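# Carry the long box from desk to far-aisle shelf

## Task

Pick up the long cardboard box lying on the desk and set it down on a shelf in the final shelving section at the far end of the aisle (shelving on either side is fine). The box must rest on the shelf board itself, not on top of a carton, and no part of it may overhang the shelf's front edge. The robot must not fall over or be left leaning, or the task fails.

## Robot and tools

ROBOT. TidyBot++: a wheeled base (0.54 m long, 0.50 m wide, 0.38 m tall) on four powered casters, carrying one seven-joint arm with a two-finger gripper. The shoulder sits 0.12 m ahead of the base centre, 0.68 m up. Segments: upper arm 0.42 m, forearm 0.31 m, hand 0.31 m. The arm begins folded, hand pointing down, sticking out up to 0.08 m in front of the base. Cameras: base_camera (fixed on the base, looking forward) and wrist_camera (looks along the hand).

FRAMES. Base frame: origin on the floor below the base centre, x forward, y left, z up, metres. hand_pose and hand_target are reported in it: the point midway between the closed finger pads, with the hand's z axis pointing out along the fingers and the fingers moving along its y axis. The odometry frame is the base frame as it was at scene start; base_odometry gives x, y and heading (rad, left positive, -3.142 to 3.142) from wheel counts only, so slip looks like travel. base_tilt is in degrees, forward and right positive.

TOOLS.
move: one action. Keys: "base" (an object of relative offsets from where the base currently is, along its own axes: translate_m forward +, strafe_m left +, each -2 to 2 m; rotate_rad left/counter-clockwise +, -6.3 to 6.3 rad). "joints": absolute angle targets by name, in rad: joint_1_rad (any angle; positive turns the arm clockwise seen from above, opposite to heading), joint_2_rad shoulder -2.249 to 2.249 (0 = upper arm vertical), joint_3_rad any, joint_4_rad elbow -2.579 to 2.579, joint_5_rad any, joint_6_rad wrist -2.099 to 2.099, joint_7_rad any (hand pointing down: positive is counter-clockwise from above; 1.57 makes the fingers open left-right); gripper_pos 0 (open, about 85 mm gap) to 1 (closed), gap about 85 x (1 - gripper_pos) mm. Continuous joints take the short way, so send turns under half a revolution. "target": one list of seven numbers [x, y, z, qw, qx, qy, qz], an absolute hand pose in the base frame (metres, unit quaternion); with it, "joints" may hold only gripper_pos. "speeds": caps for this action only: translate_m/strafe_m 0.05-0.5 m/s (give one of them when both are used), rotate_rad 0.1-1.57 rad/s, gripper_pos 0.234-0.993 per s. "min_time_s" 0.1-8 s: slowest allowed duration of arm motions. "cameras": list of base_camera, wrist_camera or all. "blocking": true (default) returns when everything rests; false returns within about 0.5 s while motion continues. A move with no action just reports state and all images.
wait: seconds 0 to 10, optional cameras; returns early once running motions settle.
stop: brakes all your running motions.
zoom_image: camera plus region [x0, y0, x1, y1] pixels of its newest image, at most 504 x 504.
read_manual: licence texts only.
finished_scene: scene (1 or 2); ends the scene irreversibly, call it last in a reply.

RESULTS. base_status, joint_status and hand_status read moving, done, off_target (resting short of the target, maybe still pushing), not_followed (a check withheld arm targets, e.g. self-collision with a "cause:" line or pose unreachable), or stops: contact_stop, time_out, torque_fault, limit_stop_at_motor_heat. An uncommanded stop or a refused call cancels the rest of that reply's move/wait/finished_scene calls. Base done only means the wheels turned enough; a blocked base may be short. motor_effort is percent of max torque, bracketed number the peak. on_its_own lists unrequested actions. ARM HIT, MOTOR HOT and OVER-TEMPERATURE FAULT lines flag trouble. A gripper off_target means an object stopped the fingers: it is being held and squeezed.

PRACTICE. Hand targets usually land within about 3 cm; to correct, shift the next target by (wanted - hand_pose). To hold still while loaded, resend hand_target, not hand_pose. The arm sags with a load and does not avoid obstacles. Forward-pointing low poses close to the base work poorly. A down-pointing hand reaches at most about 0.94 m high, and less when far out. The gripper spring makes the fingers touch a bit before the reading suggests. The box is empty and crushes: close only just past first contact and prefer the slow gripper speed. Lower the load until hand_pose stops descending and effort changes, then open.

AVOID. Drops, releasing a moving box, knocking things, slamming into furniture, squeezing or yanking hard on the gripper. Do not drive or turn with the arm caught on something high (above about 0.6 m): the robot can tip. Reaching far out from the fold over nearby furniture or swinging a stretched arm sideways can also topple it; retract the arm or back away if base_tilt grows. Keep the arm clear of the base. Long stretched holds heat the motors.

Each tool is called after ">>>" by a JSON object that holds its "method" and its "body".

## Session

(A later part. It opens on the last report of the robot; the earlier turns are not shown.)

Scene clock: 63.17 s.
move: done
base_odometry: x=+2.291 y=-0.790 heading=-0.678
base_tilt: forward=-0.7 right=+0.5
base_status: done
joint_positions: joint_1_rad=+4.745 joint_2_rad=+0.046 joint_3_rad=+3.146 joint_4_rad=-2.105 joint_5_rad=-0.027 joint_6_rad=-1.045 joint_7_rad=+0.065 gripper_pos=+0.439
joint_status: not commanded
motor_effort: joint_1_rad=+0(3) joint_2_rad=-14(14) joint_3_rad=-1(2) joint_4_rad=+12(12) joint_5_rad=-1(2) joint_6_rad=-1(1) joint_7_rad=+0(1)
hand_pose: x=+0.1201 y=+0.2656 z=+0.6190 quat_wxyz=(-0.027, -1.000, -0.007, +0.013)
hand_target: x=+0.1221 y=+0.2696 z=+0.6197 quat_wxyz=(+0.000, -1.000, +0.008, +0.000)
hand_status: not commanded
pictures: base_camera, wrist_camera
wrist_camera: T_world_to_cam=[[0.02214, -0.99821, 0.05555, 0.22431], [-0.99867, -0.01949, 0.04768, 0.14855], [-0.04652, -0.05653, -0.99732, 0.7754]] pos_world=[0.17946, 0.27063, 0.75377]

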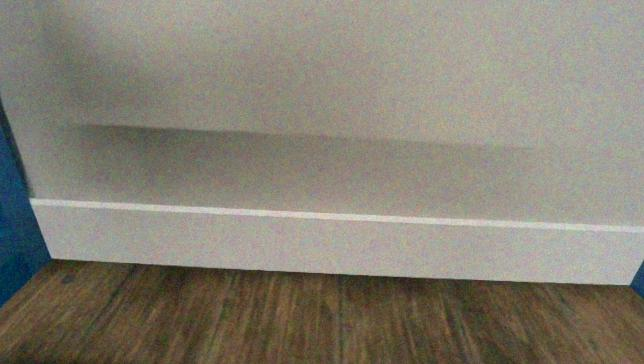

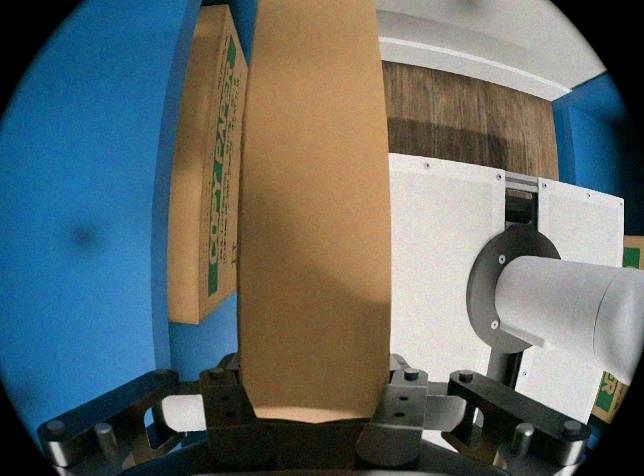

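>>> {"method": "move", "body": {"joints": {"joint_2_rad": 0.273, "joint_4_rad": -2.07, "joint_6_rad": -0.449}, "min_time_s": 2.5, "cameras": ["wrist_camera"]}}

Scene clock: 66.07 s.
move: done
base_odometry: x=+2.291 y=-0.790 heading=-0.678
base_tilt: forward=-0.7 right=+0.5
base_status: not commanded
joint_positions: joint_1_rad=+4.745 joint_2_rad=+0.245 joint_3_rad=+3.146 joint_4_rad=-2.105 joint_5_rad=-0.027 joint_6_rad=-0.506 joint_7_rad=+0.064 gripper_pos=+0.439
joint_status: all done
motor_effort: joint_1_rad=+1(2) joint_2_rad=-21(22) joint_3_rad=-1(1) joint_4_rad=+11(13) joint_5_rad=-1(2) joint_6_rad=+3(4) joint_7_rad=-1(1)
hand_pose: x=+0.1289 y=+0.4133 z=+0.5705 quat_wxyz=(+0.142, -0.990, -0.003, +0.001)
hand_target: x=+0.1250 y=+0.4452 z=+0.5752 quat_wxyz=(+0.174, -0.985, +0.008, -0.001)
hand_status: not commanded
wrist_camera: T_world_to_cam=[[0.01342, -0.96008, -0.27941, 0.55072], [-0.99964, -0.01932, 0.01837, 0.17928], [-0.02304, 0.27907, -0.96, 0.57277]] pos_world=[0.18502, 0.37236, 0.70044]

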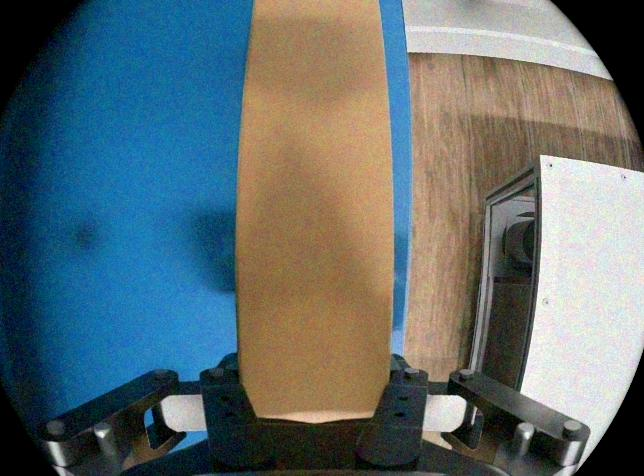

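>>> {"method": "move", "body": {"joints": {"joint_2_rad": 0.365, "joint_4_rad": -2.045, "joint_6_rad": -0.375}, "min_time_s": 2, "cameras": ["wrist_camera"]}}

Scene clock: 68.60 s.
move: done
base_odometry: x=+2.291 y=-0.790 heading=-0.678
base_tilt: forward=-0.7 right=+0.5
base_status: not commanded
joint_positions: joint_1_rad=+4.745 joint_2_rad=+0.307 joint_3_rad=+3.146 joint_4_rad=-2.080 joint_5_rad=-0.027 joint_6_rad=-0.438 joint_7_rad=+0.064 gripper_pos=+0.439
joint_status: all done
motor_effort: joint_1_rad=+1(2) joint_2_rad=-17(22) joint_3_rad=-1(1) joint_4_rad=+10(12) joint_5_rad=-1(2) joint_6_rad=+4(5) joint_7_rad=-1(1)
hand_pose: x=+0.1304 y=+0.4393 z=+0.5582 quat_wxyz=(+0.158, -0.987, -0.002, -0.001)
hand_target: x=+0.1254 y=+0.4688 z=+0.5492 quat_wxyz=(+0.177, -0.984, +0.008, -0.001)
hand_status: not commanded
wrist_camera: T_world_to_cam=[[0.01289, -0.95094, -0.30909, 0.58486], [-0.99971, -0.01848, 0.01517, 0.18283], [-0.02013, 0.30881, -0.95091, 0.53519]] pos_world=[0.18602, 0.39428, 0.68693]

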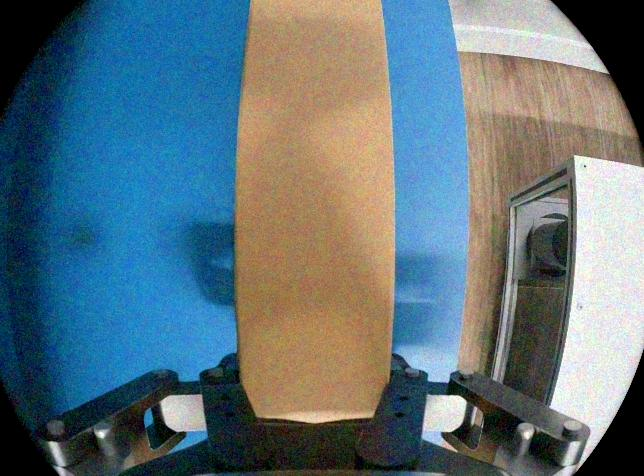

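>>> {"method": "move", "body": {"joints": {"joint_2_rad": 0.405, "joint_6_rad": -0.335}, "min_time_s": 1}}

>>> {"method": "move", "body": {"joints": {"joint_2_rad": 0.425, "joint_6_rad": -0.315}, "min_time_s": 1, "cameras": ["wrist_camera"]}}

Scene clock: 70.13 s.
move: done
base_odometry: x=+2.291 y=-0.790 heading=-0.678
base_tilt: forward=-0.7 right=+0.6
base_status: not commanded
joint_positions: joint_1_rad=+4.745 joint_2_rad=+0.321 joint_3_rad=+3.146 joint_4_rad=-2.070 joint_5_rad=-0.027 joint_6_rad=-0.401 joint_7_rad=+0.064 gripper_pos=+0.439
joint_status: all done
motor_effort: joint_1_rad=+1(2) joint_2_rad=-13(18) joint_3_rad=-1(1) joint_4_rad=+8(10) joint_5_rad=-1(1) joint_6_rad=+5(6) joint_7_rad=+0(1)
hand_pose: x=+0.1312 y=+0.4539 z=+0.5587 quat_wxyz=(+0.174, -0.985, -0.002, -0.002)
hand_target: x=+0.1255 y=+0.4749 z=+0.5347 quat_wxyz=(+0.177, -0.984, +0.008, -0.001)
hand_status: not commanded
pictures: none

Scene clock: 71.60 s.
move: done
base_odometry: x=+2.291 y=-0.790 heading=-0.678
base_tilt: forward=-0.7 right=+0.6
base_status: not commanded
joint_positions: joint_1_rad=+4.745 joint_2_rad=+0.332 joint_3_rad=+3.146 joint_4_rad=-2.062 joint_5_rad=-0.027 joint_6_rad=-0.377 joint_7_rad=+0.064 gripper_pos=+0.439
joint_status: all done
motor_effort: joint_1_rad=+1(2) joint_2_rad=-12(14) joint_3_rad=+0(1) joint_4_rad=+8(10) joint_5_rad=-1(2) joint_6_rad=+5(7) joint_7_rad=-1(1)
hand_pose: x=+0.1317 y=+0.4637 z=+0.5591 quat_wxyz=(+0.185, -0.983, -0.002, -0.003)
hand_target: x=+0.1256 y=+0.4777 z=+0.5273 quat_wxyz=(+0.177, -0.984, +0.008, -0.001)
hand_status: not commanded
wrist_camera: T_world_to_cam=[[0.01298, -0.93276, -0.36025, 0.62842], [-0.99978, -0.0181, 0.01084, 0.18689], [-0.01663, 0.36003, -0.93279, 0.49418]] pos_world=[0.18691, 0.41163, 0.68533]

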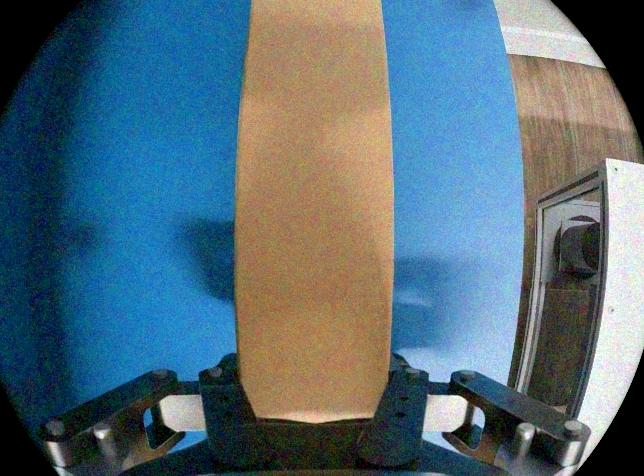

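>>> {"method": "move", "body": {"joints": {"joint_2_rad": 0.38, "joint_6_rad": -0.36}, "min_time_s": 0.6}}

>>> {"method": "move", "body": {"joints": {"gripper_pos": 0.36}, "speeds": {"gripper_pos": 0.234}, "cameras": ["wrist_camera"]}}

Scene clock: 73.03 s.
move: done
base_odometry: x=+2.291 y=-0.790 heading=-0.678
base_tilt: forward=-0.8 right=+0.6
base_status: not commanded
joint_positions: joint_1_rad=+4.745 joint_2_rad=+0.332 joint_3_rad=+3.146 joint_4_rad=-2.062 joint_5_rad=-0.027 joint_6_rad=-0.377 joint_7_rad=+0.064 gripper_pos=+0.439
joint_status: all done
motor_effort: joint_1_rad=+1(2) joint_2_rad=-12(13) joint_3_rad=-1(1) joint_4_rad=+8(9) joint_5_rad=-1(1) joint_6_rad=+4(5) joint_7_rad=+0(1)
hand_pose: x=+0.1317 y=+0.4637 z=+0.5592 quat_wxyz=(+0.185, -0.983, -0.002, -0.003)
hand_target: x=+0.1255 y=+0.4712 z=+0.5438 quat_wxyz=(+0.177, -0.984, +0.008, -0.001)
hand_status: not commanded
pictures: none

Scene clock: 73.93 s.
move: done
base_odometry: x=+2.291 y=-0.790 heading=-0.678
base_tilt: forward=-0.7 right=+0.6
base_status: not commanded
joint_positions: joint_1_rad=+4.745 joint_2_rad=+0.333 joint_3_rad=+3.146 joint_4_rad=-2.058 joint_5_rad=-0.027 joint_6_rad=-0.376 joint_7_rad=+0.064 gripper_pos=+0.361
joint_status: all done
motor_effort: joint_1_rad=+1(3) joint_2_rad=-19(19) joint_3_rad=+0(1) joint_4_rad=+8(8) joint_5_rad=+0(1) joint_6_rad=+1(4) joint_7_rad=+0(1)
hand_pose: x=+0.1318 y=+0.4657 z=+0.5596 quat_wxyz=(+0.186, -0.983, -0.002, -0.003)
hand_target: x=+0.1255 y=+0.4712 z=+0.5438 quat_wxyz=(+0.177, -0.984, +0.008, -0.001)
hand_status: not commanded
wrist_camera: T_world_to_cam=[[0.01255, -0.93172, -0.36296, 0.63153], [-0.99979, -0.01766, 0.01076, 0.18689], [-0.01643, 0.36275, -0.93174, 0.492]] pos_world=[0.18701, 0.41323, 0.68562]

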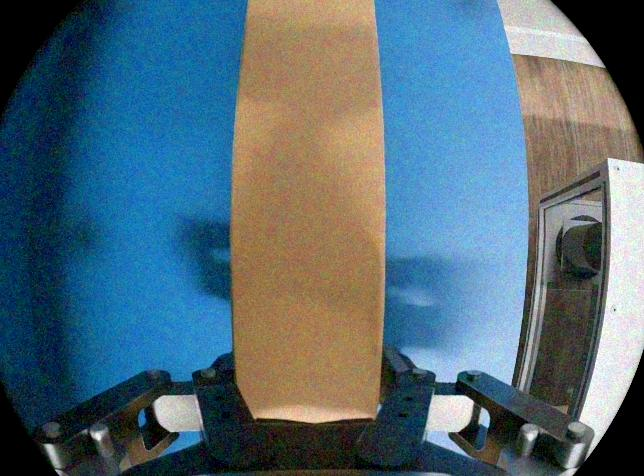

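>>> {"method": "move", "body": {"joints": {"gripper_pos": 0.2}, "speeds": {"gripper_pos": 0.234}, "cameras": ["wrist_camera"]}}

>>> {"method": "move", "body": {"joints": {"gripper_pos": 0.0}, "speeds": {"gripper_pos": 0.234}, "cameras": ["wrist_camera"]}}

Scene clock: 75.27 s.
move: done
base_odometry: x=+2.291 y=-0.790 heading=-0.678
base_tilt: forward=-0.7 right=+0.5
base_status: not commanded
joint_positions: joint_1_rad=+4.745 joint_2_rad=+0.335 joint_3_rad=+3.146 joint_4_rad=-2.058 joint_5_rad=-0.027 joint_6_rad=-0.376 joint_7_rad=+0.063 gripper_pos=+0.201
joint_status: all done
motor_effort: joint_1_rad=+1(2) joint_2_rad=-21(21) joint_3_rad=-1(1) joint_4_rad=+9(10) joint_5_rad=-1(2) joint_6_rad=+2(2) joint_7_rad=-1(1)
hand_pose: x=+0.1318 y=+0.4655 z=+0.5591 quat_wxyz=(+0.186, -0.983, -0.002, -0.003)
hand_target: x=+0.1255 y=+0.4712 z=+0.5438 quat_wxyz=(+0.177, -0.984, +0.008, -0.001)
hand_status: not commanded
wrist_camera: T_world_to_cam=[[0.01244, -0.93208, -0.36205, 0.63092], [-0.99979, -0.01758, 0.01091, 0.18676], [-0.01653, 0.36183, -0.9321, 0.49227]] pos_world=[0.18701, 0.41323, 0.68523]

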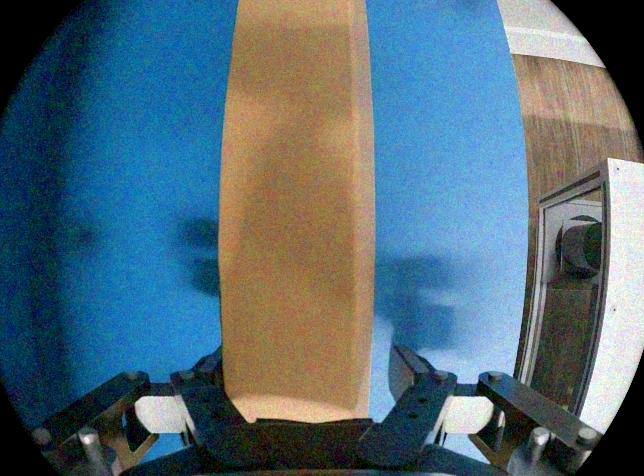

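Scene clock: 76.70 s.
move: done
base_odometry: x=+2.291 y=-0.790 heading=-0.678
base_tilt: forward=-0.7 right=+0.6
base_status: not commanded
joint_positions: joint_1_rad=+4.745 joint_2_rad=+0.340 joint_3_rad=+3.146 joint_4_rad=-2.058 joint_5_rad=-0.027 joint_6_rad=-0.376 joint_7_rad=+0.063 gripper_pos=+0.002
joint_status: all done
motor_effort: joint_1_rad=+1(2) joint_2_rad=-22(22) joint_3_rad=-1(1) joint_4_rad=+10(11) joint_5_rad=-1(1) joint_6_rad=+3(3) joint_7_rad=-1(1)
hand_pose: x=+0.1318 y=+0.4649 z=+0.5567 quat_wxyz=(+0.183, -0.983, -0.002, -0.003)
hand_target: x=+0.1255 y=+0.4712 z=+0.5438 quat_wxyz=(+0.177, -0.984, +0.008, -0.001)
hand_status: not commanded
wrist_camera: T_world_to_cam=[[0.01238, -0.93395, -0.35718, 0.62759], [-0.99979, -0.0175, 0.01111, 0.18662], [-0.01663, 0.35696, -0.93397, 0.49355]] pos_world=[0.18701, 0.41323, 0.68305]

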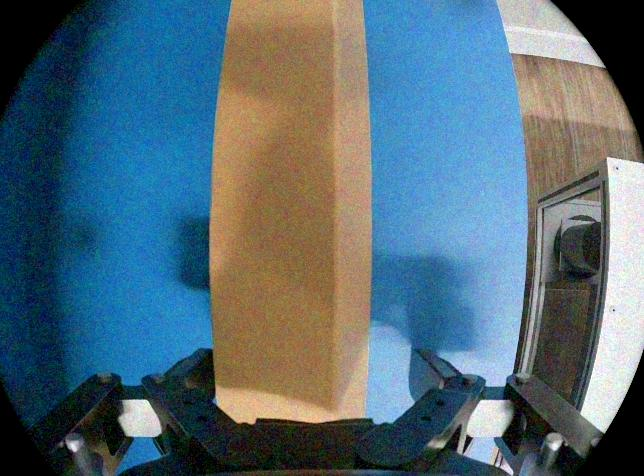

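>>> {"method": "move", "body": {"base": {"strafe_m": 0.007}}}

>>> {"method": "move", "body": {"joints": {"joint_2_rad": 0.216, "joint_4_rad": -2.025, "joint_6_rad": -0.53}, "min_time_s": 1.5, "cameras": ["wrist_camera"]}}

Scene clock: 77.70 s.
move: done
base_odometry: x=+2.295 y=-0.785 heading=-0.678
base_tilt: forward=-0.7 right=+0.6
base_status: done
joint_positions: joint_1_rad=+4.745 joint_2_rad=+0.340 joint_3_rad=+3.146 joint_4_rad=-2.058 joint_5_rad=-0.027 joint_6_rad=-0.376 joint_7_rad=+0.063 gripper_pos=+0.002
joint_status: not commanded
motor_effort: joint_1_rad=+1(2) joint_2_rad=-20(22) joint_3_rad=-1(1) joint_4_rad=+9(12) joint_5_rad=-1(2) joint_6_rad=+3(4) joint_7_rad=-1(1)
hand_pose: x=+0.1317 y=+0.4649 z=+0.5566 quat_wxyz=(+0.183, -0.983, -0.002, -0.003)
hand_target: x=+0.1255 y=+0.4712 z=+0.5438 quat_wxyz=(+0.177, -0.984, +0.008, -0.001)
hand_status: not commanded
pictures: none

Scene clock: 79.50 s.
move: done
base_odometry: x=+2.295 y=-0.785 heading=-0.678
base_tilt: forward=-0.7 right=+0.6
base_status: not commanded
joint_positions: joint_1_rad=+4.745 joint_2_rad=+0.246 joint_3_rad=+3.146 joint_4_rad=-2.058 joint_5_rad=-0.027 joint_6_rad=-0.475 joint_7_rad=+0.063 gripper_pos=+0.002
joint_status: all done
motor_effort: joint_1_rad=+1(2) joint_2_rad=-21(24) joint_3_rad=-1(1) joint_4_rad=+12(13) joint_5_rad=-1(2) joint_6_rad=+3(4) joint_7_rad=+0(1)
hand_pose: x=+0.1302 y=+0.4466 z=+0.5885 quat_wxyz=(+0.181, -0.984, -0.002, -0.001)
hand_target: x=+0.1251 y=+0.4492 z=+0.6074 quat_wxyz=(+0.184, -0.983, +0.008, -0.002)
hand_status: not commanded
wrist_camera: T_world_to_cam=[[0.01325, -0.93562, -0.35276, 0.61993], [-0.99972, -0.01932, 0.0137, 0.18371], [-0.01964, 0.35248, -0.93561, 0.53323]] pos_world=[0.18592, 0.39562, 0.71506]

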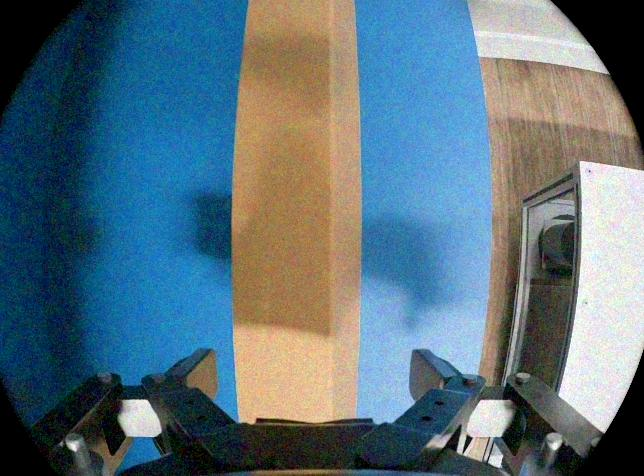

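>>> {"method": "move", "body": {"base": {"strafe_m": -0.12}, "speeds": {"strafe_m": 0.2}, "cameras": ["wrist_camera"]}}

Scene clock: 80.83 s.
move: done
base_odometry: x=+2.220 y=-0.879 heading=-0.678
base_tilt: forward=-0.7 right=+0.5
base_status: done
joint_positions: joint_1_rad=+4.744 joint_2_rad=+0.238 joint_3_rad=+3.146 joint_4_rad=-2.057 joint_5_rad=-0.027 joint_6_rad=-0.481 joint_7_rad=+0.063 gripper_pos=+0.002
joint_status: not commanded
motor_effort: joint_1_rad=+1(2) joint_2_rad=-21(23) joint_3_rad=-1(2) joint_4_rad=+12(14) joint_5_rad=-1(2) joint_6_rad=+4(5) joint_7_rad=-1(1)
hand_pose: x=+0.1296 y=+0.4460 z=+0.5916 quat_wxyz=(+0.182, -0.983, -0.003, -0.001)
hand_target: x=+0.1251 y=+0.4492 z=+0.6074 quat_wxyz=(+0.184, -0.983, +0.008, -0.002)
hand_status: not commanded
wrist_camera: T_world_to_cam=[[0.0145, -0.93468, -0.35519, 0.62126], [-0.99969, -0.0207, 0.01369, 0.18361], [-0.02015, 0.35488, -0.9347, 0.53473]] pos_world=[0.18532, 0.39472, 0.71796]

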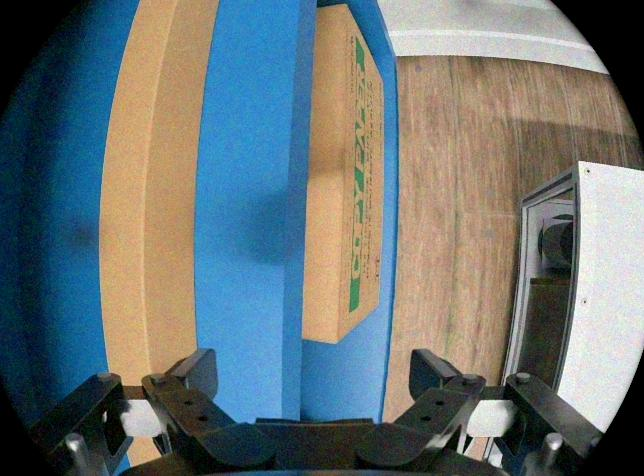

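>>> {"method": "finished_scene", "body": {"scene": 1}}

The scene is finished: the task was done.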